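# Move foam block from desk onto low shelf

## Task

Pick up the small foam block lying on the desk behind the carton stack and set it on top of the low shelf. When finished, the stacked cartons must still be where they were, the low shelf must stand upright, and the furniture must sit roughly where it started. The robot itself must not fall or be left tilted.

## Robot and tools

Robot: a four-legged walker of about 40 kg with one arm on its back. The arm has six joints and a jaw (the gripper). The trunk is 0.85 m long and its middle starts 0.5 m above the floor. With the arm stowed, the robot reaches 0.55 m ahead of the base origin, 0.60 m behind it and 0.25 m to each side. Swinging legs stick out about 0.1 m more. It turns about the origin.

Frames: the base frame sits on the floor midway between the feet, with x forward, y left and z up, in metres. The odometry frame is the base frame as it was at the start. base_odometry is the robot's own dead-reckoned position in that frame, with heading in rad (positive is left, range -3.142 to 3.142). It drifts more with every move.

move: one action per call, plus an optional "cameras" list. Valid names are front_camera, hand_camera, rear_camera or all. An empty list returns no images. If the list is omitted, an action returns no images and a call with no action returns all of them. A call with no action only reports the state and the scene number. The action keys below can be combined, and their motions start at the same moment.
- "base": an object holding exactly one relative command, measured from where the robot last reported itself. forward_m is metres ahead (negative goes back), -3 to 3. left_m is a sideways step in metres (negative goes right), -1.5 to 1.5. turn_rad turns in place, positive to the left, -3 to 3. Walks under 0.03 m and turns under 0.035 rad are skipped but still report done.
- "speeds": optional caps for this action only. forward_m 0.1 to 0.6 m/s, left_m 0.1 to 0.4, turn_rad 0.1 to 1 rad/s. The defaults are the maximums.
- "joints": absolute targets by name. Trunk values: height_m 0.41 to 0.59 (start 0.5). roll_rad ±0.58 (positive drops the right side). pitch_rad ±0.523 (positive dips the nose). yaw_rad ±0.98 (positive turns the trunk left over the planted feet). Arm values in rad: arm_sh0_rad -2.617 to 3.141 (positive swings left). arm_sh1_rad -3.141 to 0.523 (negative lifts; -3.14 is stowed). arm_el0_rad 0 to 3.141 (2.98 is stowed; below about 0.4 is not reachable). arm_el1_rad ±2.792. arm_wr0_rad ±1.832 (positive tips the hand down). arm_wr1_rad ±2.879. jaw_rad -1.57 (wide open) to 0 (shut). Settings: jaw_torque_nm 1 to 11 (start 5.5, about 47 N at the tips; 11 gives about 93 N). obstacle_padding_m 0 to 0.5 (start 0.075). avoid_obstacles 0 or 1 (start 1; 0 lets walks run into things).
- "target": a single list of 7 numbers [x, y, z, qw, qx, qy, qz]. This is an absolute hand pose in the base frame as it stands when the call begins, position in metres, in the same form as the "hand" result line. "speed" can go with it, 0.05 to 0.5 m/s (default 0.25). When "target" is used, "joints" may only hold trunk values, the two settings, jaw_rad and jaw_torque_nm. The hand moves nearly straight to the target and does not slow down for obstacles. The pose stays active until the next target or arm joint command, so the hand holds its place in the room while the body moves.
Unknown keys make a call invalid. Out-of-range values get it refused, and any move, wait or finished_scene calls after a refusal or a stop in the same reply are skipped. No action runs longer than 15 s.

wait: seconds 0 to 10, plus an optional cameras list. It commands nothing new and returns the state.
zoom_image: camera plus region [x0, y0, x1, y1] in pixels, from the top-left corner, at most 504×504. It works only on cameras in the latest image set. Front and rear images are 504×504, hand images are 644×476.
read_manual: licence texts only.
finished_scene: takes scene (an integer 1 to 3) and ends the scene for good. The goal must still hold after the robot stops acting.

Result lines: the "pictures" line gives the image order. "move" reads done, or else the worst status. base_status, joint_status and hand_status can be done, off_target (may still be pushing), contact_stop or time_out. The last two give up on the target and hold where they stopped; brackets show how far the motion got. robot_state is standing, stepping, fault, limp or fallen. hand_x_m through hand_yaw_rad give the hand point's pose: 4 cm inside the jaw tips, and at zero attitude it faces forward with the moving jaw on top. jaw_holding turns yes when the jaw stalls well short of shut. hand_force_n reads up to about 15 N at rest with nothing touched, and a carried weight makes hand_force_up_n negative. arm_stopped_by can be own_body, joint_end, out_of_reach, force, fault, unknown or nothing. base_stopped_by can be obstacle, contact, unknown or nothing. nearest_obstacle_m and nearest_obstacle_bearing_rad read 9 and 0 when nothing was seen. hand_to_target_m is -1 when no target is set. feet_on_floor lists fl, fr, hl, hr, or none, or stepping. on_its_own lists uncommanded actions, but self-balancing steps only show up by comparing odometry and joints.

Cautions: walks stop short of obstacles they have seen and never steer around them. They cannot see table tops, overhangs, objects near the robot at the start, or a raised arm, so a deployed arm can hit furniture. The arm pushes up to about 60 N, or 40 N sideways, and is not kept clear of the floor. Trunk moves can drive the arm into the floor. To grip, approach from above with the block well inside the jaws, and do not yank up on something that is stuck. Set the block down gently rather than dropping it. Do not bump the cartons or the shelf, and avoid long pushes or pulls that could tip the robot over. Before finishing, return roll_rad and pitch_rad to 0.

Each tool is called in YAML: its name, and indented under it one key for each argument.

## Session

move:

Scene clock: 0.00 s.
base_odometry: x=-0.001 y=+0.000 heading=+0.000
base_status: not commanded
joint_positions: height_m=+0.499 roll_rad=-0.001 pitch_rad=+0.005 yaw_rad=+0.003 obstacle_padding_m=+0.075 avoid_obstacles=+1.000 arm_sh0_rad=+0.000 arm_sh1_rad=-3.141 arm_el0_rad=+2.981 arm_el1_rad=+0.000 arm_wr0_rad=+0.000 arm_wr1_rad=+0.000 jaw_rad=-0.001 jaw_torque_nm=+5.500
joint_status: not commanded
robot_state: standing
hand_x_m: 0.503
hand_y_m: 0.000
hand_z_m: 0.854
hand_roll_rad: -0.003
hand_pitch_rad: -0.154
hand_yaw_rad: 0.002
jaw_holding: no
hand_force_n: 4
hand_force_up_n: 1
base_stopped_by: nothing
nearest_obstacle_m: 9.00
nearest_obstacle_bearing_rad: 0.00
arm_stopped_by: nothing
hand_to_target_m: -1.000
feet_on_floor: stepping
hand: x=+0.5027 y=+0.0004 z=+0.8537 quat_wxyz=(+0.997, -0.001, -0.077, +0.001) (m; base frame)
hand_status: not commanded
pictures: front_camera, hand_camera, rear_camera

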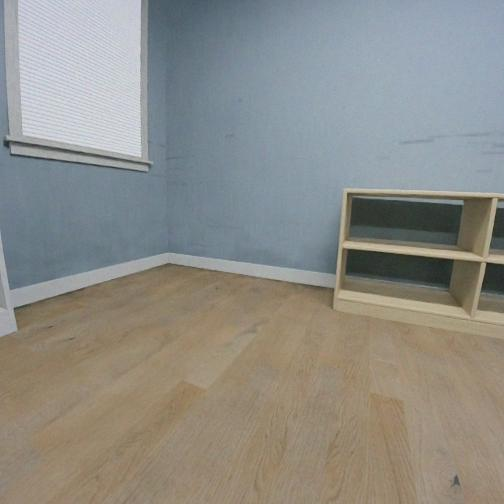

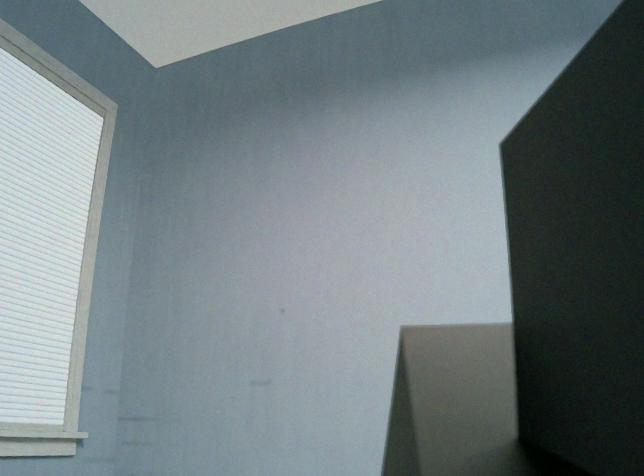

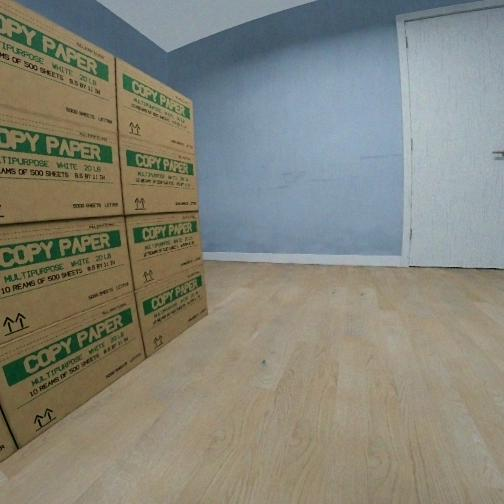

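move:
  base: {"forward_m": 0.5}
  cameras: ["rear_camera"]

move:
  base: {"turn_rad": -1.3}
  cameras: ["front_camera","rear_camera"]

Scene clock: 6.80 s.
move: done
base_odometry: x=+0.500 y=+0.000 heading=+0.000
base_status: done
joint_positions: height_m=+0.498 roll_rad=-0.001 pitch_rad=+0.002 yaw_rad=+0.006 obstacle_padding_m=+0.075 avoid_obstacles=+1.000 arm_sh0_rad=-0.001 arm_sh1_rad=-3.139 arm_el0_rad=+2.981 arm_el1_rad=+0.000 arm_wr0_rad=+0.001 arm_wr1_rad=+0.000 jaw_rad=-0.001 jaw_torque_nm=+5.500
joint_status: not commanded
robot_state: standing
hand_x_m: 0.498
hand_y_m: 0.003
hand_z_m: 0.854
hand_roll_rad: -0.003
hand_pitch_rad: -0.154
hand_yaw_rad: 0.003
jaw_holding: no
hand_force_n: 6
hand_force_up_n: 2
base_stopped_by: nothing
nearest_obstacle_m: 0.53
nearest_obstacle_bearing_rad: -2.45
arm_stopped_by: nothing
hand_to_target_m: -1.000
feet_on_floor: fl fr hl hr
hand: x=+0.4977 y=+0.0025 z=+0.8538 quat_wxyz=(+0.997, -0.001, -0.077, +0.001) (m; base frame)
hand_status: not commanded
pictures: rear_camera

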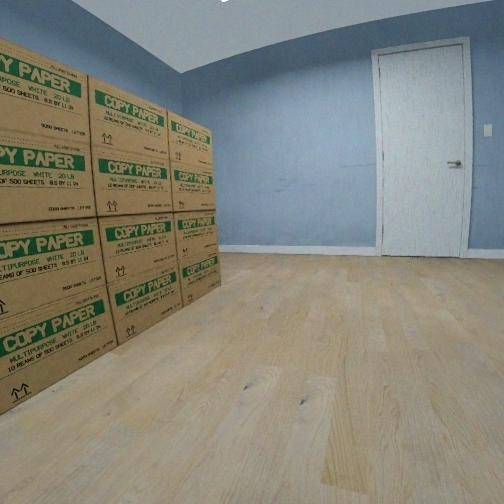

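Scene clock: 10.20 s.
move: done
base_odometry: x=+0.500 y=-0.001 heading=-1.307
base_status: done
joint_positions: height_m=+0.498 roll_rad=+0.000 pitch_rad=+0.006 yaw_rad=+0.018 obstacle_padding_m=+0.075 avoid_obstacles=+1.000 arm_sh0_rad=-0.004 arm_sh1_rad=-3.140 arm_el0_rad=+2.982 arm_el1_rad=+0.000 arm_wr0_rad=+0.001 arm_wr1_rad=+0.000 jaw_rad=-0.001 jaw_torque_nm=+5.500
joint_status: not commanded
robot_state: standing
hand_x_m: 0.500
hand_y_m: 0.007
hand_z_m: 0.851
hand_roll_rad: -0.002
hand_pitch_rad: -0.149
hand_yaw_rad: 0.013
jaw_holding: no
hand_force_n: 5
hand_force_up_n: 1
base_stopped_by: nothing
nearest_obstacle_m: 0.50
nearest_obstacle_bearing_rad: 2.66
arm_stopped_by: nothing
hand_to_target_m: -1.000
feet_on_floor: fl fr hl hr
hand: x=+0.5001 y=+0.0065 z=+0.8513 quat_wxyz=(+0.997, +0.000, -0.075, +0.006) (m; base frame)
hand_status: not commanded
pictures: front_camera, rear_camera

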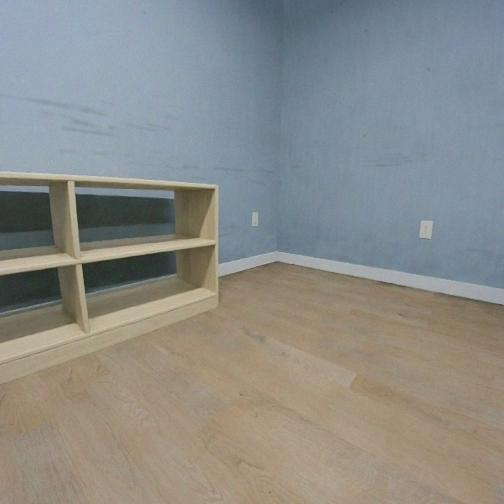

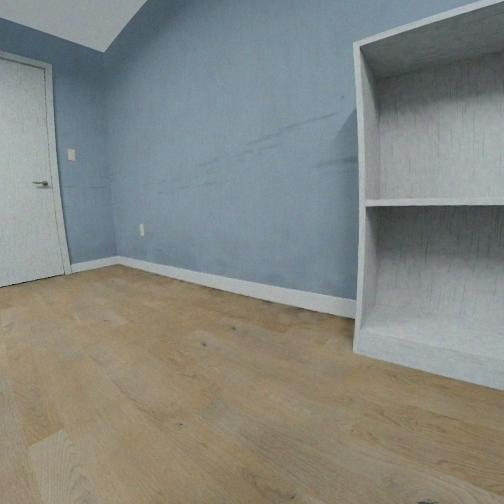

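move:
  base: {"turn_rad": -0.7}
  cameras: ["front_camera","rear_camera"]

Scene clock: 15.43 s.
move: done
base_odometry: x=+0.501 y=-0.003 heading=-2.011
base_status: done
joint_positions: height_m=+0.499 roll_rad=-0.011 pitch_rad=+0.003 yaw_rad=+0.012 obstacle_padding_m=+0.075 avoid_obstacles=+1.000 arm_sh0_rad=-0.002 arm_sh1_rad=-3.140 arm_el0_rad=+2.980 arm_el1_rad=+0.000 arm_wr0_rad=+0.001 arm_wr1_rad=+0.000 jaw_rad=-0.001 jaw_torque_nm=+5.500
joint_status: not commanded
robot_state: standing
hand_x_m: 0.500
hand_y_m: 0.005
hand_z_m: 0.854
hand_roll_rad: -0.013
hand_pitch_rad: -0.155
hand_yaw_rad: 0.011
jaw_holding: no
hand_force_n: 5
hand_force_up_n: 2
base_stopped_by: nothing
nearest_obstacle_m: 0.53
nearest_obstacle_bearing_rad: -2.90
arm_stopped_by: nothing
hand_to_target_m: -1.000
feet_on_floor: fl fr hl hr
hand: x=+0.4999 y=+0.0048 z=+0.8543 quat_wxyz=(+0.997, -0.006, -0.077, +0.005) (m; base frame)
hand_status: not commanded
pictures: front_camera, rear_camera

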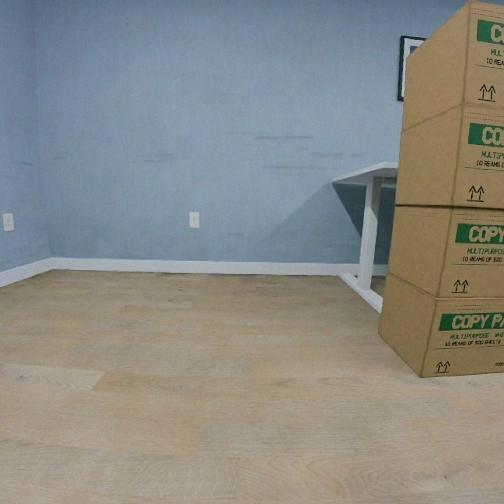

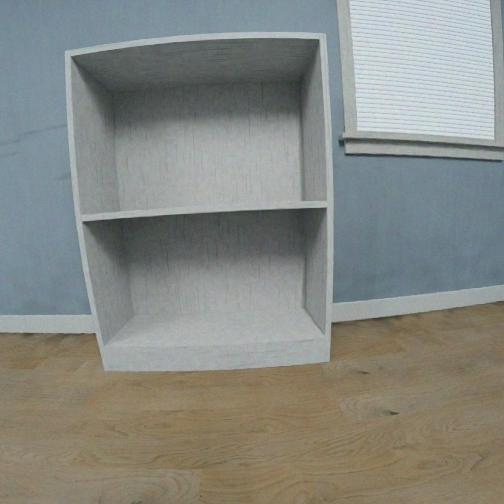

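move:
  base: {"left_m": 0.35}

move:
  base: {"forward_m": 1.5}
  cameras: ["front_camera"]

move:
  base: {"turn_rad": -1.57}
  cameras: ["front_camera","hand_camera","rear_camera"]

Scene clock: 33.03 s.
move: done
base_odometry: x=+0.817 y=-0.152 heading=-2.013
base_status: done
joint_positions: height_m=+0.499 roll_rad=-0.010 pitch_rad=-0.001 yaw_rad=+0.005 obstacle_padding_m=+0.075 avoid_obstacles=+1.000 arm_sh0_rad=-0.001 arm_sh1_rad=-3.138 arm_el0_rad=+2.981 arm_el1_rad=+0.000 arm_wr0_rad=+0.002 arm_wr1_rad=+0.000 jaw_rad=-0.001 jaw_torque_nm=+5.500
joint_status: not commanded
robot_state: standing
hand_x_m: 0.499
hand_y_m: 0.002
hand_z_m: 0.855
hand_roll_rad: -0.012
hand_pitch_rad: -0.156
hand_yaw_rad: 0.004
jaw_holding: no
hand_force_n: 4
hand_force_up_n: 1
base_stopped_by: nothing
nearest_obstacle_m: 0.52
nearest_obstacle_bearing_rad: 1.48
arm_stopped_by: nothing
hand_to_target_m: -1.000
feet_on_floor: fl fr hl hr
hand: x=+0.4992 y=+0.0019 z=+0.8552 quat_wxyz=(+0.997, -0.006, -0.078, +0.001) (m; base frame)
hand_status: not commanded

Scene clock: 37.83 s.
move: done
base_odometry: x=+0.173 y=-1.508 heading=-2.015
base_status: done
joint_positions: height_m=+0.498 roll_rad=-0.002 pitch_rad=+0.012 yaw_rad=+0.006 obstacle_padding_m=+0.075 avoid_obstacles=+1.000 arm_sh0_rad=-0.002 arm_sh1_rad=-3.140 arm_el0_rad=+2.981 arm_el1_rad=+0.000 arm_wr0_rad=+0.001 arm_wr1_rad=+0.000 jaw_rad=-0.001 jaw_torque_nm=+5.500
joint_status: not commanded
robot_state: standing
hand_x_m: 0.498
hand_y_m: 0.004
hand_z_m: 0.849
hand_roll_rad: -0.004
hand_pitch_rad: -0.145
hand_yaw_rad: 0.003
jaw_holding: no
hand_force_n: 5
hand_force_up_n: 1
base_stopped_by: nothing
nearest_obstacle_m: 0.14
nearest_obstacle_bearing_rad: 0.28
arm_stopped_by: nothing
hand_to_target_m: -1.000
feet_on_floor: fl fr hl hr
hand: x=+0.4984 y=+0.0041 z=+0.8485 quat_wxyz=(+0.997, -0.002, -0.073, +0.001) (m; base frame)
hand_status: not commanded
pictures: front_camera

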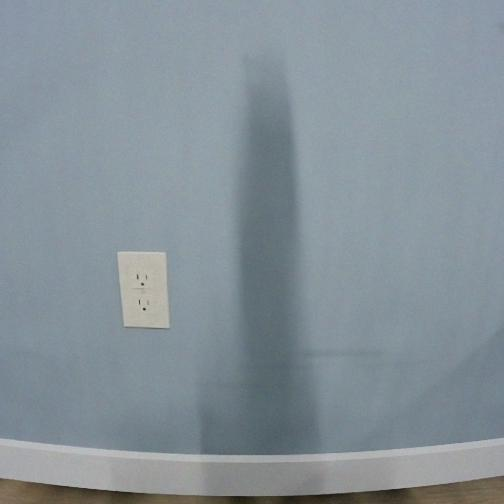

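Scene clock: 41.70 s.
move: done
base_odometry: x=+0.172 y=-1.509 heading=+2.695
base_status: done
joint_positions: height_m=+0.499 roll_rad=-0.012 pitch_rad=-0.001 yaw_rad=+0.011 obstacle_padding_m=+0.075 avoid_obstacles=+1.000 arm_sh0_rad=-0.001 arm_sh1_rad=-3.140 arm_el0_rad=+2.982 arm_el1_rad=+0.000 arm_wr0_rad=+0.001 arm_wr1_rad=+0.000 jaw_rad=-0.001 jaw_torque_nm=+5.500
joint_status: not commanded
robot_state: standing
hand_x_m: 0.500
hand_y_m: 0.005
hand_z_m: 0.856
hand_roll_rad: -0.014
hand_pitch_rad: -0.158
hand_yaw_rad: 0.011
jaw_holding: no
hand_force_n: 6
hand_force_up_n: 2
base_stopped_by: nothing
nearest_obstacle_m: 0.26
nearest_obstacle_bearing_rad: -2.66
arm_stopped_by: nothing
hand_to_target_m: -1.000
feet_on_floor: fl fr hl hr
hand: x=+0.5001 y=+0.0048 z=+0.8560 quat_wxyz=(+0.997, -0.007, -0.079, +0.005) (m; base frame)
hand_status: not commanded
pictures: front_camera, hand_camera, rear_camera

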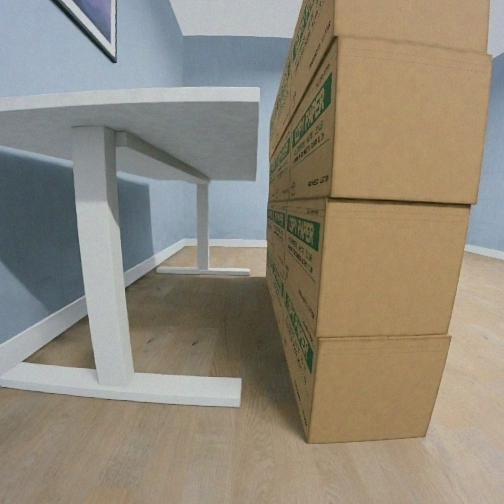

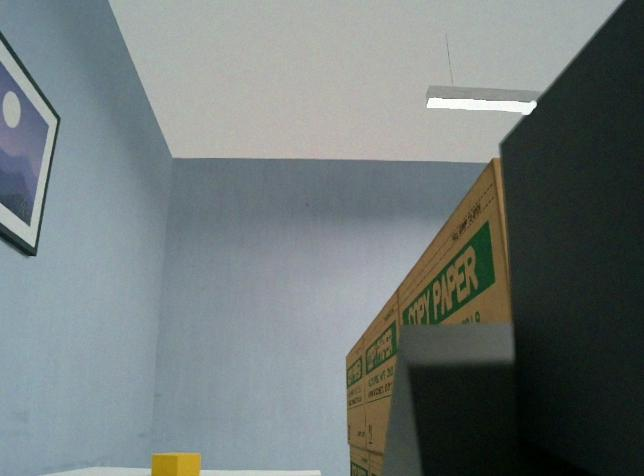

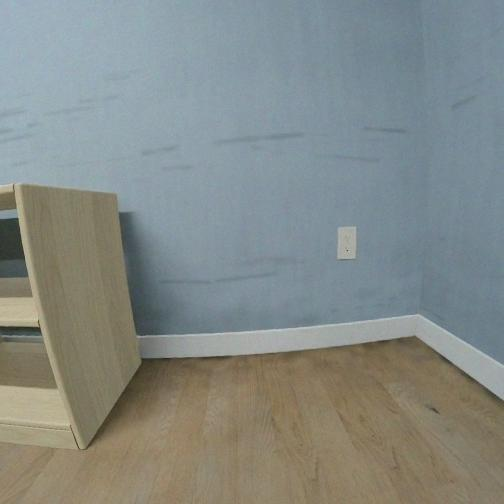

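move:
  target: [0.65, 0.15, 1.15, 0.939, 0, 0.343, 0]
  speed: 0.4
  cameras: ["hand_camera","front_camera"]

Scene clock: 53.93 s.
move: done
base_odometry: x=+0.175 y=-1.510 heading=+2.695
base_status: not commanded
joint_positions: height_m=+0.499 roll_rad=-0.008 pitch_rad=-0.003 yaw_rad=+0.010 obstacle_padding_m=+0.075 avoid_obstacles=+1.000 arm_sh0_rad=+0.497 arm_sh1_rad=-1.622 arm_el0_rad=+1.160 arm_el1_rad=-0.391 arm_wr0_rad=+1.259 arm_wr1_rad=+0.472 jaw_rad=-0.001 jaw_torque_nm=+5.500
joint_status: not commanded
robot_state: standing
hand_x_m: 0.647
hand_y_m: 0.146
hand_z_m: 1.146
hand_roll_rad: -0.006
hand_pitch_rad: 0.706
hand_yaw_rad: -0.001
jaw_holding: no
hand_force_n: 2
hand_force_up_n: 0
base_stopped_by: nothing
nearest_obstacle_m: 0.26
nearest_obstacle_bearing_rad: -2.66
arm_stopped_by: nothing
hand_to_target_m: 0.009
feet_on_floor: fl fr hl hr
hand: x=+0.6468 y=+0.1459 z=+1.1459 quat_wxyz=(+0.938, -0.003, +0.346, +0.001) (m; base frame)
hand_status: done (0.009 m and 0.4 deg from the pose sent, 0.361 m and 49.2 deg at the start)
pictures: front_camera, hand_camera

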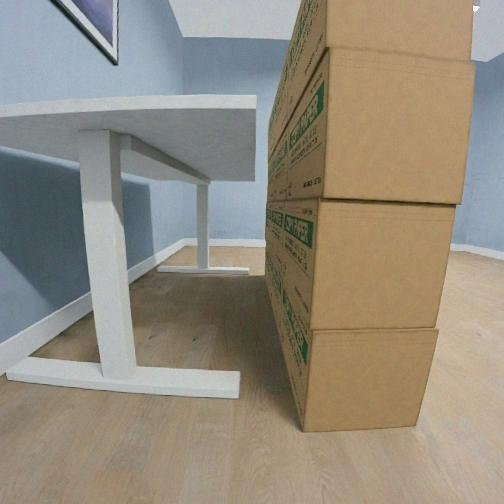

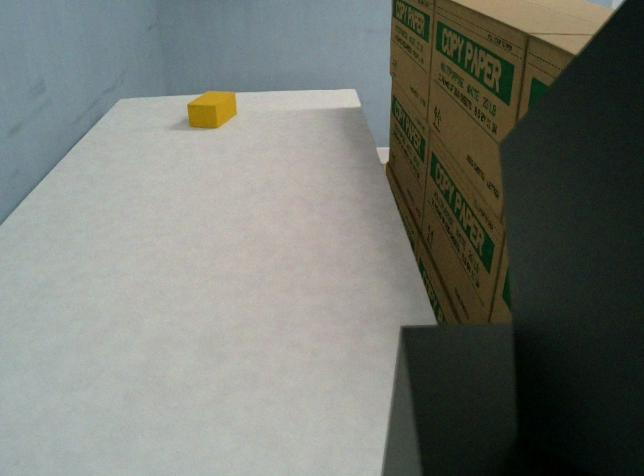

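move:
  joints: {"arm_sh0_rad": 0, "arm_sh1_rad": -3.14, "arm_el0_rad": 2.98, "arm_el1_rad": 0, "arm_wr0_rad": 0, "arm_wr1_rad": 0}

move:
  base: {"left_m": -0.95}
  cameras: ["front_camera","rear_camera"]

Scene clock: 69.77 s.
move: done
base_odometry: x=+0.172 y=-1.510 heading=+2.695
base_status: not commanded
joint_positions: height_m=+0.499 roll_rad=-0.008 pitch_rad=-0.002 yaw_rad=+0.010 obstacle_padding_m=+0.075 avoid_obstacles=+1.000 arm_sh0_rad=+0.015 arm_sh1_rad=-3.125 arm_el0_rad=+2.971 arm_el1_rad=-0.005 arm_wr0_rad=+0.005 arm_wr1_rad=+0.008 jaw_rad=-0.001 jaw_torque_nm=+5.500
joint_status: all done
robot_state: standing
hand_x_m: 0.500
hand_y_m: 0.010
hand_z_m: 0.858
hand_roll_rad: -0.007
hand_pitch_rad: -0.150
hand_yaw_rad: 0.024
jaw_holding: no
hand_force_n: 10
hand_force_up_n: 3
base_stopped_by: nothing
nearest_obstacle_m: 0.26
nearest_obstacle_bearing_rad: -2.66
arm_stopped_by: nothing
hand_to_target_m: -1.000
feet_on_floor: fl fr hl hr
hand: x=+0.5004 y=+0.0097 z=+0.8582 quat_wxyz=(+0.997, -0.003, -0.075, +0.012) (m; base frame)
hand_status: not commanded

Scene clock: 74.10 s.
move: done
base_odometry: x=+0.581 y=-0.655 heading=+2.696
base_status: done
joint_positions: height_m=+0.499 roll_rad=-0.008 pitch_rad=-0.006 yaw_rad=+0.004 obstacle_padding_m=+0.075 avoid_obstacles=+1.000 arm_sh0_rad=+0.003 arm_sh1_rad=-3.139 arm_el0_rad=+2.981 arm_el1_rad=-0.004 arm_wr0_rad=+0.000 arm_wr1_rad=+0.007 jaw_rad=-0.001 jaw_torque_nm=+5.500
joint_status: not commanded
robot_state: standing
hand_x_m: 0.499
hand_y_m: 0.003
hand_z_m: 0.859
hand_roll_rad: -0.008
hand_pitch_rad: -0.163
hand_yaw_rad: 0.006
jaw_holding: no
hand_force_n: 4
hand_force_up_n: 1
base_stopped_by: nothing
nearest_obstacle_m: 0.18
nearest_obstacle_bearing_rad: -3.11
arm_stopped_by: nothing
hand_to_target_m: -1.000
feet_on_floor: fl fr hl hr
hand: x=+0.4987 y=+0.0031 z=+0.8587 quat_wxyz=(+0.997, -0.004, -0.081, +0.003) (m; base frame)
hand_status: not commanded
pictures: front_camera, rear_camera

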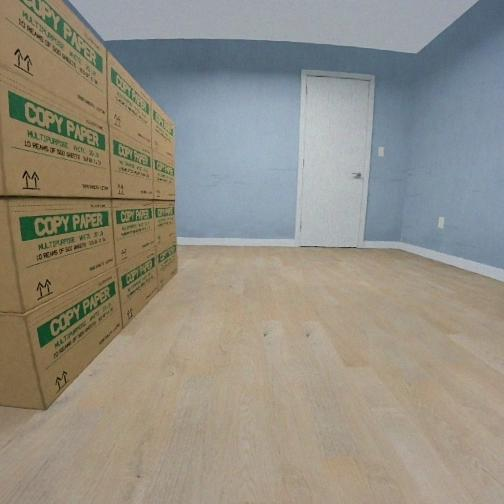

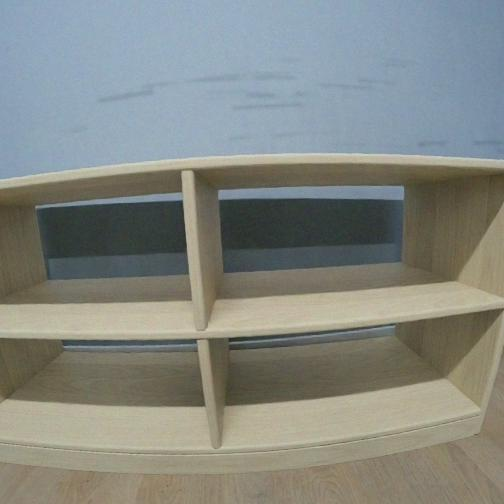

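move:
  base: {"forward_m": 2.75}
  cameras: ["front_camera","rear_camera"]

move:
  base: {"turn_rad": 1.57}
  cameras: ["front_camera"]

Scene clock: 83.60 s.
move: done
base_odometry: x=-1.904 y=+0.529 heading=+2.696
base_status: done
joint_positions: height_m=+0.498 roll_rad=-0.005 pitch_rad=-0.002 yaw_rad=+0.004 obstacle_padding_m=+0.075 avoid_obstacles=+1.000 arm_sh0_rad=+0.002 arm_sh1_rad=-3.137 arm_el0_rad=+2.980 arm_el1_rad=-0.004 arm_wr0_rad=+0.000 arm_wr1_rad=+0.007 jaw_rad=-0.001 jaw_torque_nm=+5.500
joint_status: not commanded
robot_state: standing
hand_x_m: 0.492
hand_y_m: 0.003
hand_z_m: 0.856
hand_roll_rad: -0.004
hand_pitch_rad: -0.158
hand_yaw_rad: 0.005
jaw_holding: no
hand_force_n: 5
hand_force_up_n: 1
base_stopped_by: nothing
nearest_obstacle_m: 0.17
nearest_obstacle_bearing_rad: 0.37
arm_stopped_by: nothing
hand_to_target_m: -1.000
feet_on_floor: fl fr hl hr
hand: x=+0.4925 y=+0.0032 z=+0.8562 quat_wxyz=(+0.997, -0.002, -0.079, +0.002) (m; base frame)
hand_status: not commanded
pictures: front_camera, rear_camera

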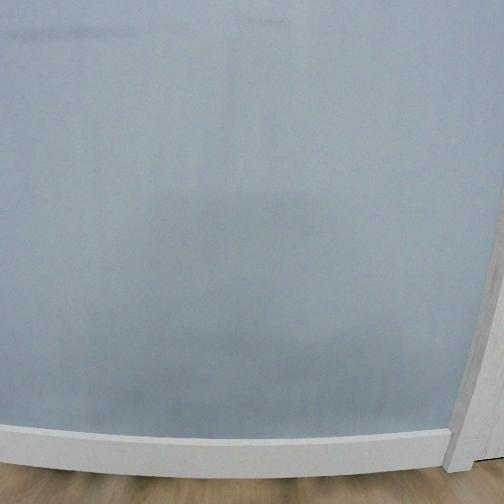

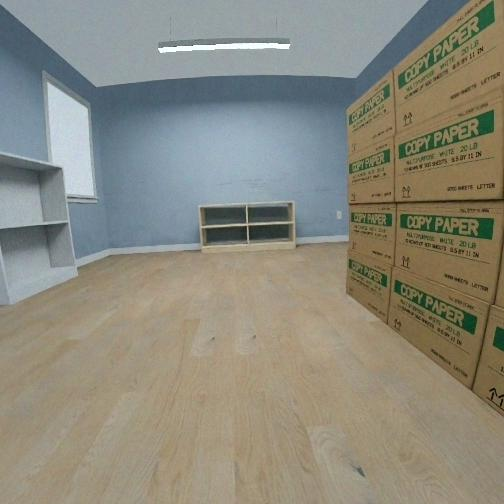

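Scene clock: 87.20 s.
move: done
base_odometry: x=-1.904 y=+0.531 heading=-2.010
base_status: done
joint_positions: height_m=+0.499 roll_rad=-0.006 pitch_rad=+0.003 yaw_rad=-0.014 obstacle_padding_m=+0.075 avoid_obstacles=+1.000 arm_sh0_rad=+0.002 arm_sh1_rad=-3.138 arm_el0_rad=+2.979 arm_el1_rad=-0.004 arm_wr0_rad=+0.000 arm_wr1_rad=+0.007 jaw_rad=-0.001 jaw_torque_nm=+5.500
joint_status: not commanded
robot_state: standing
hand_x_m: 0.502
hand_y_m: -0.004
hand_z_m: 0.855
hand_roll_rad: -0.005
hand_pitch_rad: -0.156
hand_yaw_rad: -0.012
jaw_holding: no
hand_force_n: 3
hand_force_up_n: 1
base_stopped_by: nothing
nearest_obstacle_m: 0.28
nearest_obstacle_bearing_rad: 0.70
arm_stopped_by: nothing
hand_to_target_m: -1.000
feet_on_floor: fl fr hl hr
hand: x=+0.5017 y=-0.0037 z=+0.8552 quat_wxyz=(+0.997, -0.003, -0.078, -0.006) (m; base frame)
hand_status: not commanded
pictures: front_camera

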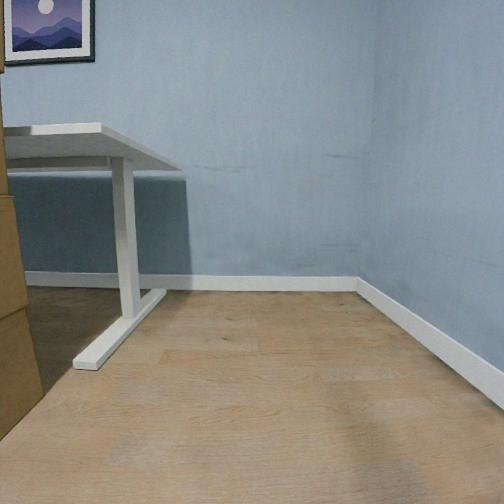

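move:
  base: {"forward_m": 1.0}

move:
  joints: {"arm_sh0_rad": 1.3, "arm_sh1_rad": -2.0, "arm_el0_rad": 1.9, "arm_wr0_rad": 1.0, "arm_el1_rad": 0, "arm_wr1_rad": 0}
  cameras: ["front_camera","hand_camera"]

Scene clock: 97.00 s.
move: done
base_odometry: x=-2.333 y=-0.375 heading=-2.009
base_status: done
joint_positions: height_m=+0.498 roll_rad=-0.008 pitch_rad=+0.011 yaw_rad=+0.003 obstacle_padding_m=+0.075 avoid_obstacles=+1.000 arm_sh0_rad=+0.001 arm_sh1_rad=-3.137 arm_el0_rad=+2.979 arm_el1_rad=-0.004 arm_wr0_rad=+0.000 arm_wr1_rad=+0.007 jaw_rad=-0.001 jaw_torque_nm=+5.500
joint_status: not commanded
robot_state: standing
hand_x_m: 0.497
hand_y_m: 0.004
hand_z_m: 0.850
hand_roll_rad: -0.007
hand_pitch_rad: -0.147
hand_yaw_rad: 0.004
jaw_holding: no
hand_force_n: 4
hand_force_up_n: 2
base_stopped_by: nothing
nearest_obstacle_m: 0.23
nearest_obstacle_bearing_rad: 0.89
arm_stopped_by: nothing
hand_to_target_m: -1.000
feet_on_floor: fl fr hl hr
hand: x=+0.4975 y=+0.0040 z=+0.8497 quat_wxyz=(+0.997, -0.003, -0.073, +0.002) (m; base frame)
hand_status: not commanded

Scene clock: 98.90 s.
move: done
base_odometry: x=-2.334 y=-0.374 heading=-2.009
base_status: not commanded
joint_positions: height_m=+0.498 roll_rad=-0.008 pitch_rad=+0.008 yaw_rad=+0.002 obstacle_padding_m=+0.075 avoid_obstacles=+1.000 arm_sh0_rad=+1.292 arm_sh1_rad=-2.010 arm_el0_rad=+1.912 arm_el1_rad=-0.001 arm_wr0_rad=+0.995 arm_wr1_rad=+0.007 jaw_rad=+0.000 jaw_torque_nm=+5.500
joint_status: all done
robot_state: standing
hand_x_m: 0.350
hand_y_m: 0.347
hand_z_m: 0.948
hand_roll_rad: 0.012
hand_pitch_rad: 0.907
hand_yaw_rad: 1.296
jaw_holding: no
hand_force_n: 2
hand_force_up_n: 0
base_stopped_by: nothing
nearest_obstacle_m: 0.23
nearest_obstacle_bearing_rad: 0.89
arm_stopped_by: nothing
hand_to_target_m: -1.000
feet_on_floor: fl fr hl hr
hand: x=+0.3495 y=+0.3473 z=+0.9481 quat_wxyz=(+0.718, -0.260, +0.352, +0.541) (m; base frame)
hand_status: not commanded
pictures: front_camera, hand_camera

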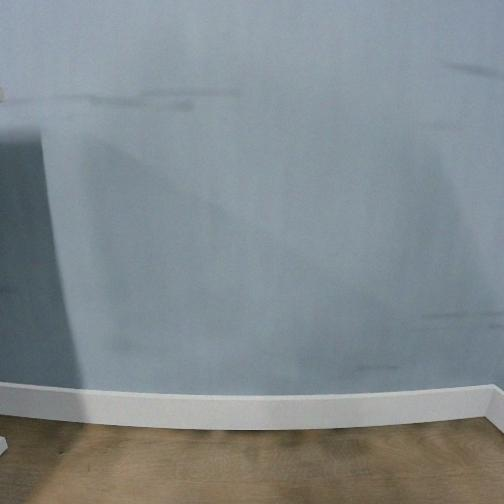

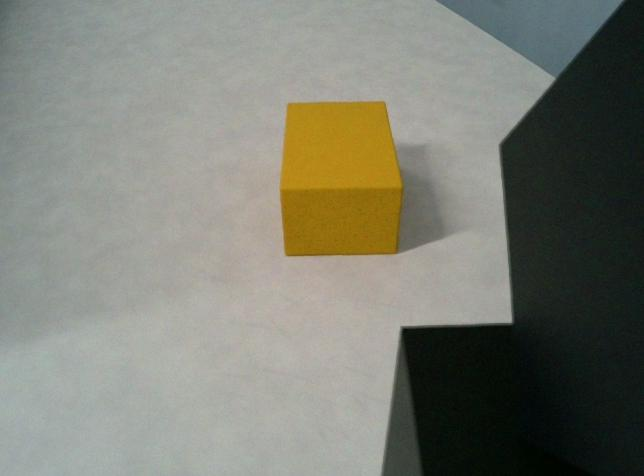

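move:
  target: [0.43, 0.65, 0.95, 0.0968, -0.7007, 0.0968, 0.7007]
  joints: {"jaw_rad": -1.5}
  cameras: ["hand_camera"]

Scene clock: 127.73 s.
move: contact_stop
base_odometry: x=-2.336 y=-0.371 heading=-2.009
base_status: not commanded
joint_positions: height_m=+0.498 roll_rad=-0.008 pitch_rad=+0.004 yaw_rad=-0.001 obstacle_padding_m=+0.075 avoid_obstacles=+1.000 arm_sh0_rad=+1.303 arm_sh1_rad=-0.637 arm_el0_rad=+0.259 arm_el1_rad=+0.004 arm_wr0_rad=+1.828 arm_wr1_rad=-1.559 jaw_rad=-1.501 jaw_torque_nm=+5.500
joint_status: all done
robot_state: standing
hand_x_m: 0.405
hand_y_m: 0.561
hand_z_m: 0.906
hand_roll_rad: -1.520
hand_pitch_rad: 1.459
hand_yaw_rad: 1.340
jaw_holding: no
hand_force_n: 2
hand_force_up_n: -1
base_stopped_by: nothing
nearest_obstacle_m: 0.23
nearest_obstacle_bearing_rad: 0.89
arm_stopped_by: own_body
hand_to_target_m: 0.105
feet_on_floor: fl fr hl hr
hand: x=+0.4054 y=+0.5613 z=+0.9062 quat_wxyz=(+0.138, -0.703, +0.060, +0.695) (m; base frame)
hand_status: contact_stop (0.105 m and 6.4 deg from the pose sent, 0.313 m and 96.7 deg at the start)
pictures: hand_camera

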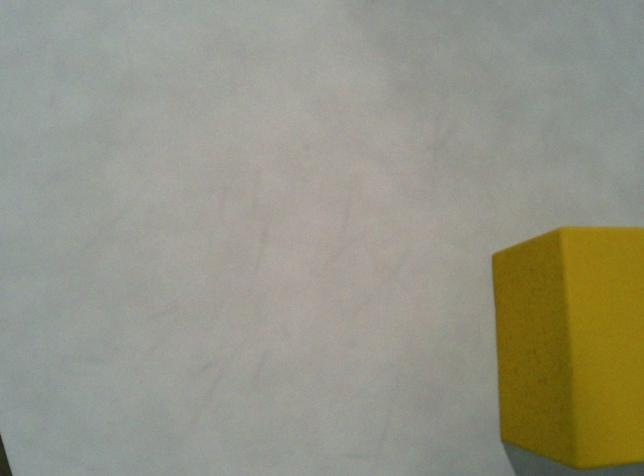

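move:
  joints: {"arm_sh0_rad": 1.3, "arm_sh1_rad": -1.7, "arm_el0_rad": 1.6, "arm_el1_rad": 0, "arm_wr0_rad": 1.65, "arm_wr1_rad": -1.57}

move:
  base: {"left_m": 0.12}
  joints: {"obstacle_padding_m": 0.03}
  speeds: {"left_m": 0.2}
  cameras: ["hand_camera","front_camera"]

Scene clock: 142.13 s.
move: done
base_odometry: x=-2.334 y=-0.373 heading=-2.009
base_status: not commanded
joint_positions: height_m=+0.499 roll_rad=-0.007 pitch_rad=+0.005 yaw_rad=+0.001 obstacle_padding_m=+0.075 avoid_obstacles=+1.000 arm_sh0_rad=+1.304 arm_sh1_rad=-1.690 arm_el0_rad=+1.585 arm_el1_rad=+0.003 arm_wr0_rad=+1.655 arm_wr1_rad=-1.563 jaw_rad=-1.501 jaw_torque_nm=+5.500
joint_status: all done
robot_state: standing
hand_x_m: 0.338
hand_y_m: 0.320
hand_z_m: 0.940
hand_roll_rad: -1.194
hand_pitch_rad: 1.558
hand_yaw_rad: 1.673
jaw_holding: no
hand_force_n: 4
hand_force_up_n: 1
base_stopped_by: nothing
nearest_obstacle_m: 0.23
nearest_obstacle_bearing_rad: 0.89
arm_stopped_by: nothing
hand_to_target_m: -1.000
feet_on_floor: fl fr hl hr
hand: x=+0.3381 y=+0.3202 z=+0.9399 quat_wxyz=(+0.101, -0.699, +0.092, +0.702) (m; base frame)
hand_status: not commanded

Scene clock: 144.17 s.
move: done
base_odometry: x=-2.224 y=-0.427 heading=-2.008
base_status: done
joint_positions: height_m=+0.499 roll_rad=-0.007 pitch_rad=+0.009 yaw_rad=+0.003 obstacle_padding_m=+0.030 avoid_obstacles=+1.000 arm_sh0_rad=+1.303 arm_sh1_rad=-1.700 arm_el0_rad=+1.600 arm_el1_rad=+0.001 arm_wr0_rad=+1.651 arm_wr1_rad=-1.565 jaw_rad=-1.501 jaw_torque_nm=+5.500
joint_status: all done
robot_state: standing
hand_x_m: 0.336
hand_y_m: 0.318
hand_z_m: 0.936
hand_roll_rad: -0.983
hand_pitch_rad: 1.559
hand_yaw_rad: 1.887
jaw_holding: no
hand_force_n: 2
hand_force_up_n: 2
base_stopped_by: nothing
nearest_obstacle_m: 0.14
nearest_obstacle_bearing_rad: 0.79
arm_stopped_by: nothing
hand_to_target_m: -1.000
feet_on_floor: fl fr hl hr
hand: x=+0.3362 y=+0.3183 z=+0.9362 quat_wxyz=(+0.099, -0.699, +0.092, +0.702) (m; base frame)
hand_status: not commanded
pictures: front_camera, hand_camera

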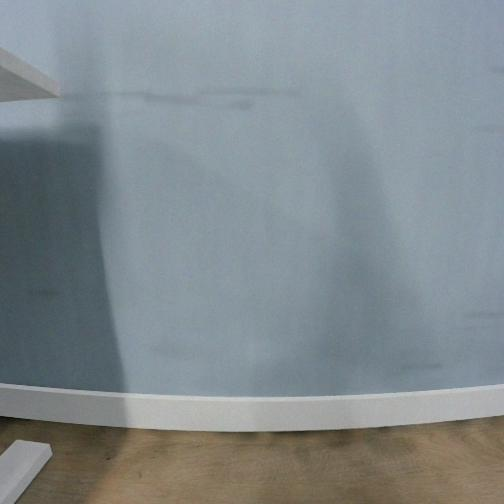

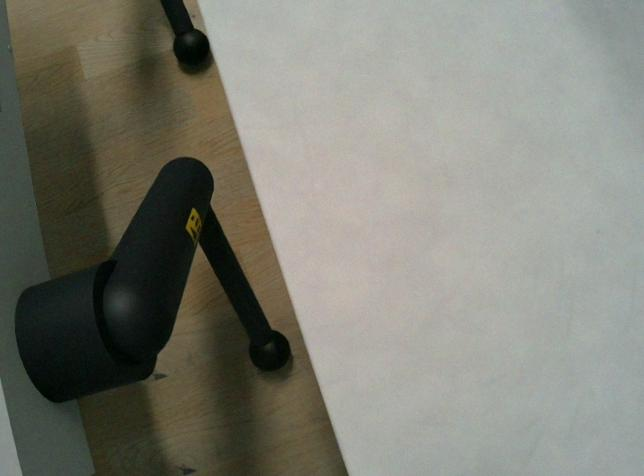

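move:
  target: [0.447, 0.545, 0.92, 0.0968, -0.7007, 0.0968, 0.7007]
  cameras: ["hand_camera"]

Scene clock: 152.10 s.
move: contact_stop
base_odometry: x=-2.226 y=-0.425 heading=-2.008
base_status: not commanded
joint_positions: height_m=+0.499 roll_rad=-0.007 pitch_rad=+0.006 yaw_rad=+0.003 obstacle_padding_m=+0.030 avoid_obstacles=+1.000 arm_sh0_rad=+1.225 arm_sh1_rad=-0.649 arm_el0_rad=+0.268 arm_el1_rad=+0.000 arm_wr0_rad=+1.828 arm_wr1_rad=-1.634 jaw_rad=-1.501 jaw_torque_nm=+5.500
joint_status: not commanded
robot_state: standing
hand_x_m: 0.447
hand_y_m: 0.547
hand_z_m: 0.910
hand_roll_rad: -1.609
hand_pitch_rad: 1.457
hand_yaw_rad: 1.252
jaw_holding: no
hand_force_n: 2
hand_force_up_n: 0
base_stopped_by: nothing
nearest_obstacle_m: 0.14
nearest_obstacle_bearing_rad: 0.79
arm_stopped_by: own_body
hand_to_target_m: 0.010
feet_on_floor: fl fr hl hr
hand: x=+0.4467 y=+0.5469 z=+0.9098 quat_wxyz=(+0.138, -0.706, +0.059, +0.692) (m; base frame)
hand_status: contact_stop (0.010 m and 6.5 deg from the pose sent, 0.253 m and 0.7 deg at the start)
pictures: hand_camera

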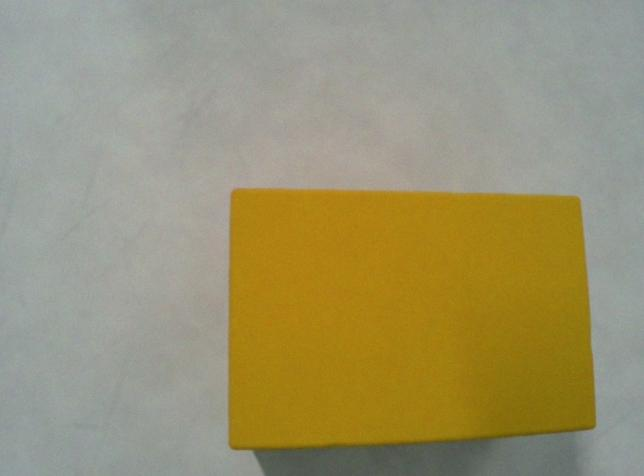

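move:
  target: [0.450, 0.546, 0.84, 0.0968, -0.7007, 0.0968, 0.7007]
  speed: 0.15
  cameras: ["hand_camera"]

Scene clock: 169.53 s.
move: done
base_odometry: x=-2.227 y=-0.425 heading=-2.008
base_status: not commanded
joint_positions: height_m=+0.499 roll_rad=-0.008 pitch_rad=+0.006 yaw_rad=+0.003 obstacle_padding_m=+0.030 avoid_obstacles=+1.000 arm_sh0_rad=+1.221 arm_sh1_rad=-0.697 arm_el0_rad=+0.531 arm_el1_rad=+0.000 arm_wr0_rad=+1.720 arm_wr1_rad=-1.638 jaw_rad=-1.501 jaw_torque_nm=+5.500
joint_status: not commanded
robot_state: standing
hand_x_m: 0.451
hand_y_m: 0.551
hand_z_m: 0.842
hand_roll_rad: -1.317
hand_pitch_rad: 1.563
hand_yaw_rad: 1.544
jaw_holding: no
hand_force_n: 2
hand_force_up_n: -1
base_stopped_by: nothing
nearest_obstacle_m: 0.14
nearest_obstacle_bearing_rad: 0.79
arm_stopped_by: nothing
hand_to_target_m: 0.006
feet_on_floor: fl fr hl hr
hand: x=+0.4507 y=+0.5513 z=+0.8420 quat_wxyz=(+0.101, -0.700, +0.096, +0.700) (m; base frame)
hand_status: done (0.006 m and 0.5 deg from the pose sent, 0.070 m and 6.5 deg at the start)
pictures: hand_camera

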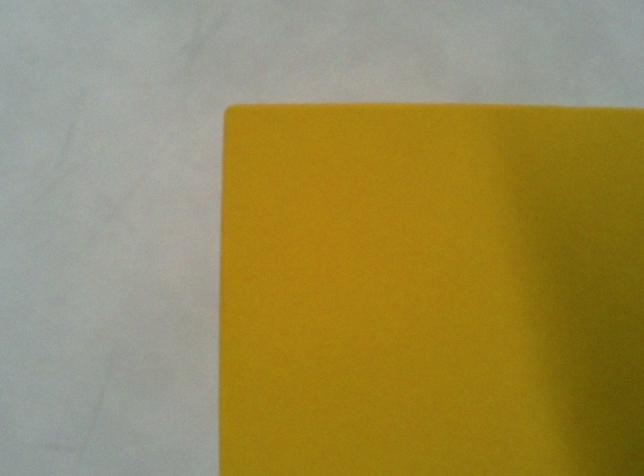

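move:
  target: [0.448, 0.546, 0.782, 0.0968, -0.7007, 0.0968, 0.7007]
  speed: 0.08
  cameras: ["hand_camera"]

Scene clock: 175.07 s.
move: done
base_odometry: x=-2.227 y=-0.424 heading=-2.008
base_status: not commanded
joint_positions: height_m=+0.498 roll_rad=-0.007 pitch_rad=+0.006 yaw_rad=+0.003 obstacle_padding_m=+0.030 avoid_obstacles=+1.000 arm_sh0_rad=+1.222 arm_sh1_rad=-0.782 arm_el0_rad=+0.820 arm_el1_rad=+0.000 arm_wr0_rad=+1.518 arm_wr1_rad=-1.639 jaw_rad=-1.501 jaw_torque_nm=+5.500
joint_status: not commanded
robot_state: standing
hand_x_m: 0.450
hand_y_m: 0.552
hand_z_m: 0.783
hand_roll_rad: -1.273
hand_pitch_rad: 1.564
hand_yaw_rad: 1.590
jaw_holding: no
hand_force_n: 2
hand_force_up_n: -1
base_stopped_by: nothing
nearest_obstacle_m: 0.14
nearest_obstacle_bearing_rad: 0.79
arm_stopped_by: nothing
hand_to_target_m: 0.006
feet_on_floor: fl fr hl hr
hand: x=+0.4497 y=+0.5518 z=+0.7832 quat_wxyz=(+0.100, -0.700, +0.096, +0.701) (m; base frame)
hand_status: done (0.006 m and 0.4 deg from the pose sent, 0.060 m and 0.5 deg at the start)
pictures: hand_camera

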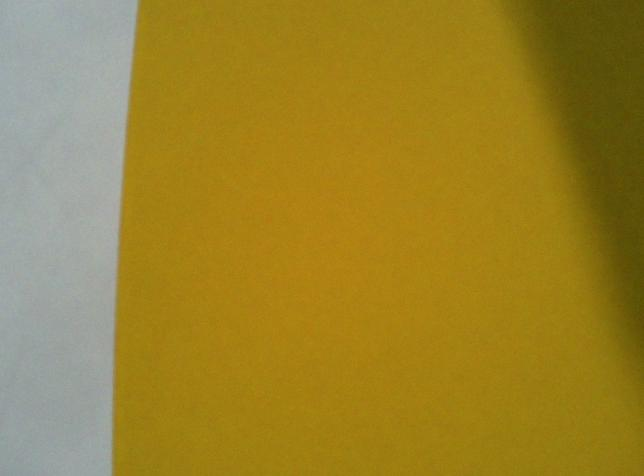

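move:
  target: [0.448, 0.542, 0.774, 0.0968, -0.7007, 0.0968, 0.7007]
  speed: 0.05

move:
  joints: {"jaw_rad": -0.3}
  cameras: ["hand_camera"]

Scene clock: 216.53 s.
move: done
base_odometry: x=-2.227 y=-0.424 heading=-2.008
base_status: not commanded
joint_positions: height_m=+0.499 roll_rad=-0.007 pitch_rad=+0.006 yaw_rad=+0.003 obstacle_padding_m=+0.030 avoid_obstacles=+1.000 arm_sh0_rad=+1.221 arm_sh1_rad=-0.806 arm_el0_rad=+0.877 arm_el1_rad=+0.000 arm_wr0_rad=+1.488 arm_wr1_rad=-1.639 jaw_rad=-1.501 jaw_torque_nm=+5.500
joint_status: not commanded
robot_state: standing
hand_x_m: 0.449
hand_y_m: 0.549
hand_z_m: 0.775
hand_roll_rad: -0.893
hand_pitch_rad: 1.567
hand_yaw_rad: 1.969
jaw_holding: no
hand_force_n: 3
hand_force_up_n: -1
base_stopped_by: nothing
nearest_obstacle_m: 0.14
nearest_obstacle_bearing_rad: 0.79
arm_stopped_by: nothing
hand_to_target_m: 0.007
feet_on_floor: fl fr hl hr
hand: x=+0.4493 y=+0.5486 z=+0.7750 quat_wxyz=(+0.099, -0.700, +0.097, +0.701) (m; base frame)
hand_status: done (0.007 m and 0.3 deg from the pose sent, 0.014 m and 0.4 deg at the start)

Scene clock: 220.43 s.
move: contact_stop
base_odometry: x=-2.226 y=-0.424 heading=-2.008
base_status: not commanded
joint_positions: height_m=+0.499 roll_rad=-0.006 pitch_rad=+0.006 yaw_rad=+0.004 obstacle_padding_m=+0.030 avoid_obstacles=+1.000 arm_sh0_rad=+1.222 arm_sh1_rad=-0.827 arm_el0_rad=+0.894 arm_el1_rad=+0.010 arm_wr0_rad=+1.481 arm_wr1_rad=-1.639 jaw_rad=-0.910 jaw_torque_nm=+5.500
joint_status: jaw_rad contact_stop (moved +0.591 of +1.201)
robot_state: standing
hand_x_m: 0.445
hand_y_m: 0.547
hand_z_m: 0.782
hand_roll_rad: -0.913
hand_pitch_rad: 1.552
hand_yaw_rad: 1.951
jaw_holding: yes
hand_force_n: 5
hand_force_up_n: 4
base_stopped_by: nothing
nearest_obstacle_m: 0.14
nearest_obstacle_bearing_rad: 0.79
arm_stopped_by: nothing
hand_to_target_m: 0.010
feet_on_floor: fl fr hl hr
hand: x=+0.4455 y=+0.5474 z=+0.7819 quat_wxyz=(+0.104, -0.697, +0.092, +0.704) (m; base frame)
hand_status: not commanded
pictures: hand_camera

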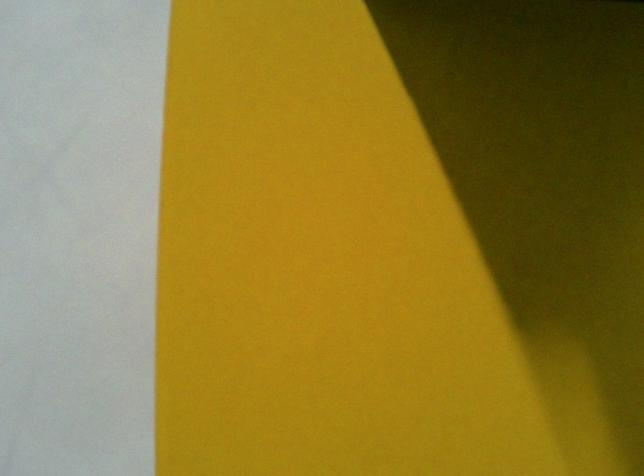

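move:
  target: [0.443, 0.537, 0.87, 0.0968, -0.7007, 0.0968, 0.7007]
  speed: 0.12
  cameras: ["hand_camera"]

Scene clock: 224.47 s.
move: done
base_odometry: x=-2.226 y=-0.424 heading=-2.008
base_status: not commanded
joint_positions: height_m=+0.498 roll_rad=-0.008 pitch_rad=+0.006 yaw_rad=+0.003 obstacle_padding_m=+0.030 avoid_obstacles=+1.000 arm_sh0_rad=+1.224 arm_sh1_rad=-0.791 arm_el0_rad=+0.616 arm_el1_rad=+0.002 arm_wr0_rad=+1.742 arm_wr1_rad=-1.639 jaw_rad=-0.909 jaw_torque_nm=+5.500
joint_status: not commanded
robot_state: standing
hand_x_m: 0.441
hand_y_m: 0.532
hand_z_m: 0.869
hand_roll_rad: 0.999
hand_pitch_rad: 1.563
hand_yaw_rad: -2.419
jaw_holding: yes
hand_force_n: 3
hand_force_up_n: -1
base_stopped_by: nothing
nearest_obstacle_m: 0.14
nearest_obstacle_bearing_rad: 0.79
arm_stopped_by: nothing
hand_to_target_m: 0.006
feet_on_floor: fl fr hl hr
hand: x=+0.4413 y=+0.5320 z=+0.8687 quat_wxyz=(+0.095, -0.699, +0.100, +0.702) (m; base frame)
hand_status: done (0.006 m and 0.5 deg from the pose sent, 0.089 m and 1.1 deg at the start)
pictures: hand_camera

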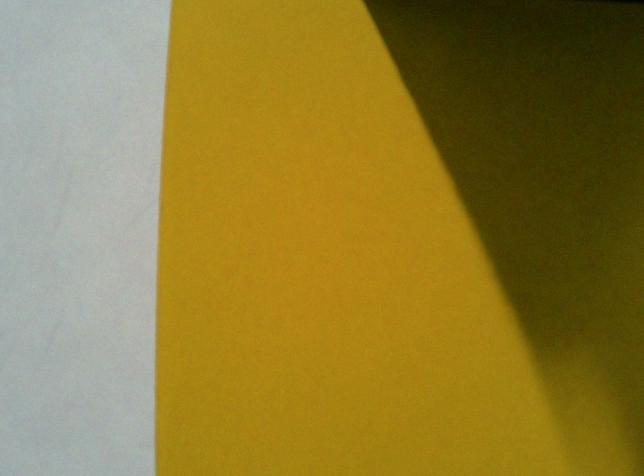

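move:
  joints: {"arm_sh0_rad": 1.22, "arm_sh1_rad": -1.75, "arm_el0_rad": 1.65, "arm_el1_rad": 0, "arm_wr0_rad": 1.65, "arm_wr1_rad": -1.6}
  cameras: ["hand_camera"]

move:
  base: {"left_m": -0.22}
  joints: {"obstacle_padding_m": 0.06}
  speeds: {"left_m": 0.25}

move:
  joints: {"arm_sh0_rad": 0.0}
  cameras: ["hand_camera","rear_camera"]

Scene clock: 233.77 s.
move: done
base_odometry: x=-2.224 y=-0.426 heading=-2.008
base_status: not commanded
joint_positions: height_m=+0.499 roll_rad=-0.008 pitch_rad=+0.007 yaw_rad=+0.003 obstacle_padding_m=+0.030 avoid_obstacles=+1.000 arm_sh0_rad=+1.226 arm_sh1_rad=-1.742 arm_el0_rad=+1.639 arm_el1_rad=+0.002 arm_wr0_rad=+1.655 arm_wr1_rad=-1.607 jaw_rad=-0.909 jaw_torque_nm=+5.500
joint_status: all done
robot_state: standing
hand_x_m: 0.358
hand_y_m: 0.299
hand_z_m: 0.936
hand_roll_rad: -1.113
hand_pitch_rad: 1.562
hand_yaw_rad: 1.722
jaw_holding: yes
hand_force_n: 3
hand_force_up_n: 0
base_stopped_by: nothing
nearest_obstacle_m: 0.14
nearest_obstacle_bearing_rad: 0.79
arm_stopped_by: nothing
hand_to_target_m: -1.000
feet_on_floor: fl fr hl hr
hand: x=+0.3579 y=+0.2989 z=+0.9355 quat_wxyz=(+0.111, -0.698, +0.105, +0.700) (m; base frame)
hand_status: not commanded
pictures: hand_camera

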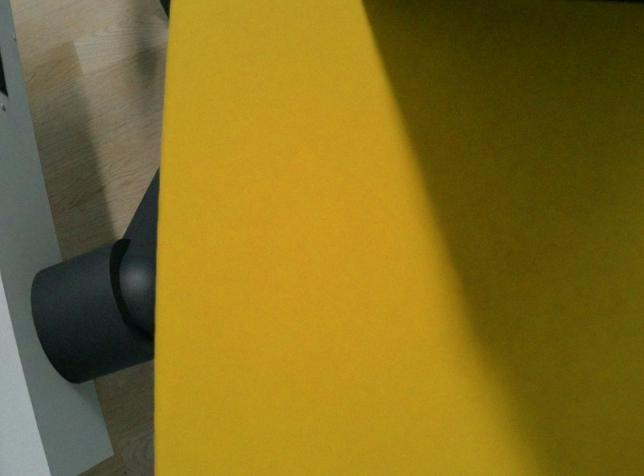

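Scene clock: 235.87 s.
move: done
base_odometry: x=-2.426 y=-0.333 heading=-2.011
base_status: done
joint_positions: height_m=+0.498 roll_rad=-0.006 pitch_rad=+0.004 yaw_rad=+0.007 obstacle_padding_m=+0.060 avoid_obstacles=+1.000 arm_sh0_rad=+1.222 arm_sh1_rad=-1.750 arm_el0_rad=+1.651 arm_el1_rad=+0.000 arm_wr0_rad=+1.650 arm_wr1_rad=-1.605 jaw_rad=-0.909 jaw_torque_nm=+5.500
joint_status: all done
robot_state: standing
hand_x_m: 0.355
hand_y_m: 0.300
hand_z_m: 0.935
hand_roll_rad: -1.519
hand_pitch_rad: 1.559
hand_yaw_rad: 1.314
jaw_holding: yes
hand_force_n: 1
hand_force_up_n: -1
base_stopped_by: nothing
nearest_obstacle_m: 0.24
nearest_obstacle_bearing_rad: -0.74
arm_stopped_by: nothing
hand_to_target_m: -1.000
feet_on_floor: fl fr hl hr
hand: x=+0.3552 y=+0.3004 z=+0.9354 quat_wxyz=(+0.113, -0.699, +0.104, +0.698) (m; base frame)
hand_status: not commanded

Scene clock: 238.00 s.
move: done
base_odometry: x=-2.423 y=-0.333 heading=-2.011
base_status: not commanded
joint_positions: height_m=+0.498 roll_rad=-0.005 pitch_rad=+0.005 yaw_rad=+0.007 obstacle_padding_m=+0.060 avoid_obstacles=+1.000 arm_sh0_rad=+0.010 arm_sh1_rad=-1.750 arm_el0_rad=+1.651 arm_el1_rad=+0.000 arm_wr0_rad=+1.650 arm_wr1_rad=-1.605 jaw_rad=-0.909 jaw_torque_nm=+5.500
joint_status: all done
robot_state: standing
hand_x_m: 0.565
hand_y_m: 0.007
hand_z_m: 0.936
hand_roll_rad: -2.006
hand_pitch_rad: 1.555
hand_yaw_rad: -0.384
jaw_holding: yes
hand_force_n: 0
hand_force_up_n: 0
base_stopped_by: nothing
nearest_obstacle_m: 0.24
nearest_obstacle_bearing_rad: -0.74
arm_stopped_by: nothing
hand_to_target_m: -1.000
feet_on_floor: fl fr hl hr
hand: x=+0.5648 y=+0.0067 z=+0.9359 quat_wxyz=(+0.489, -0.518, +0.485, +0.507) (m; base frame)
hand_status: not commanded
pictures: hand_camera, rear_camera

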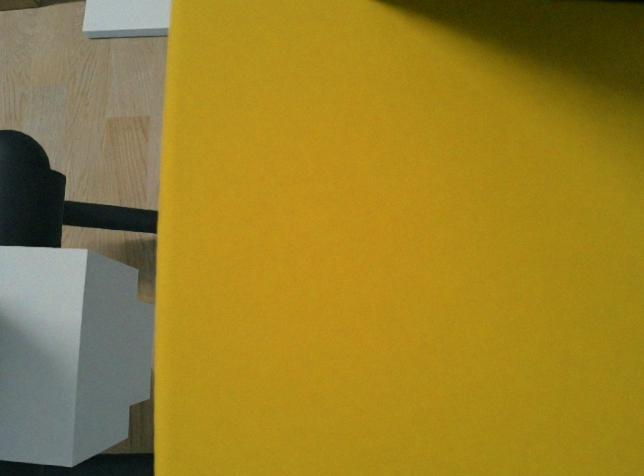

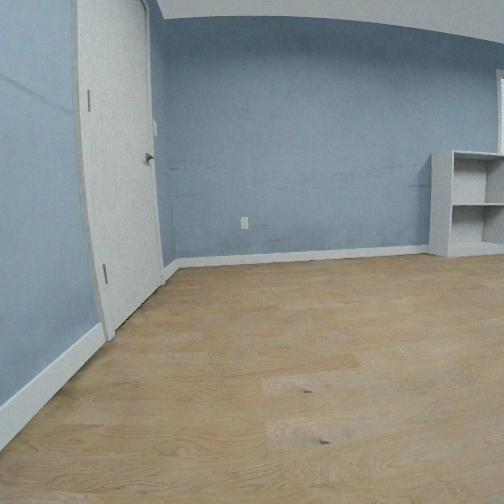

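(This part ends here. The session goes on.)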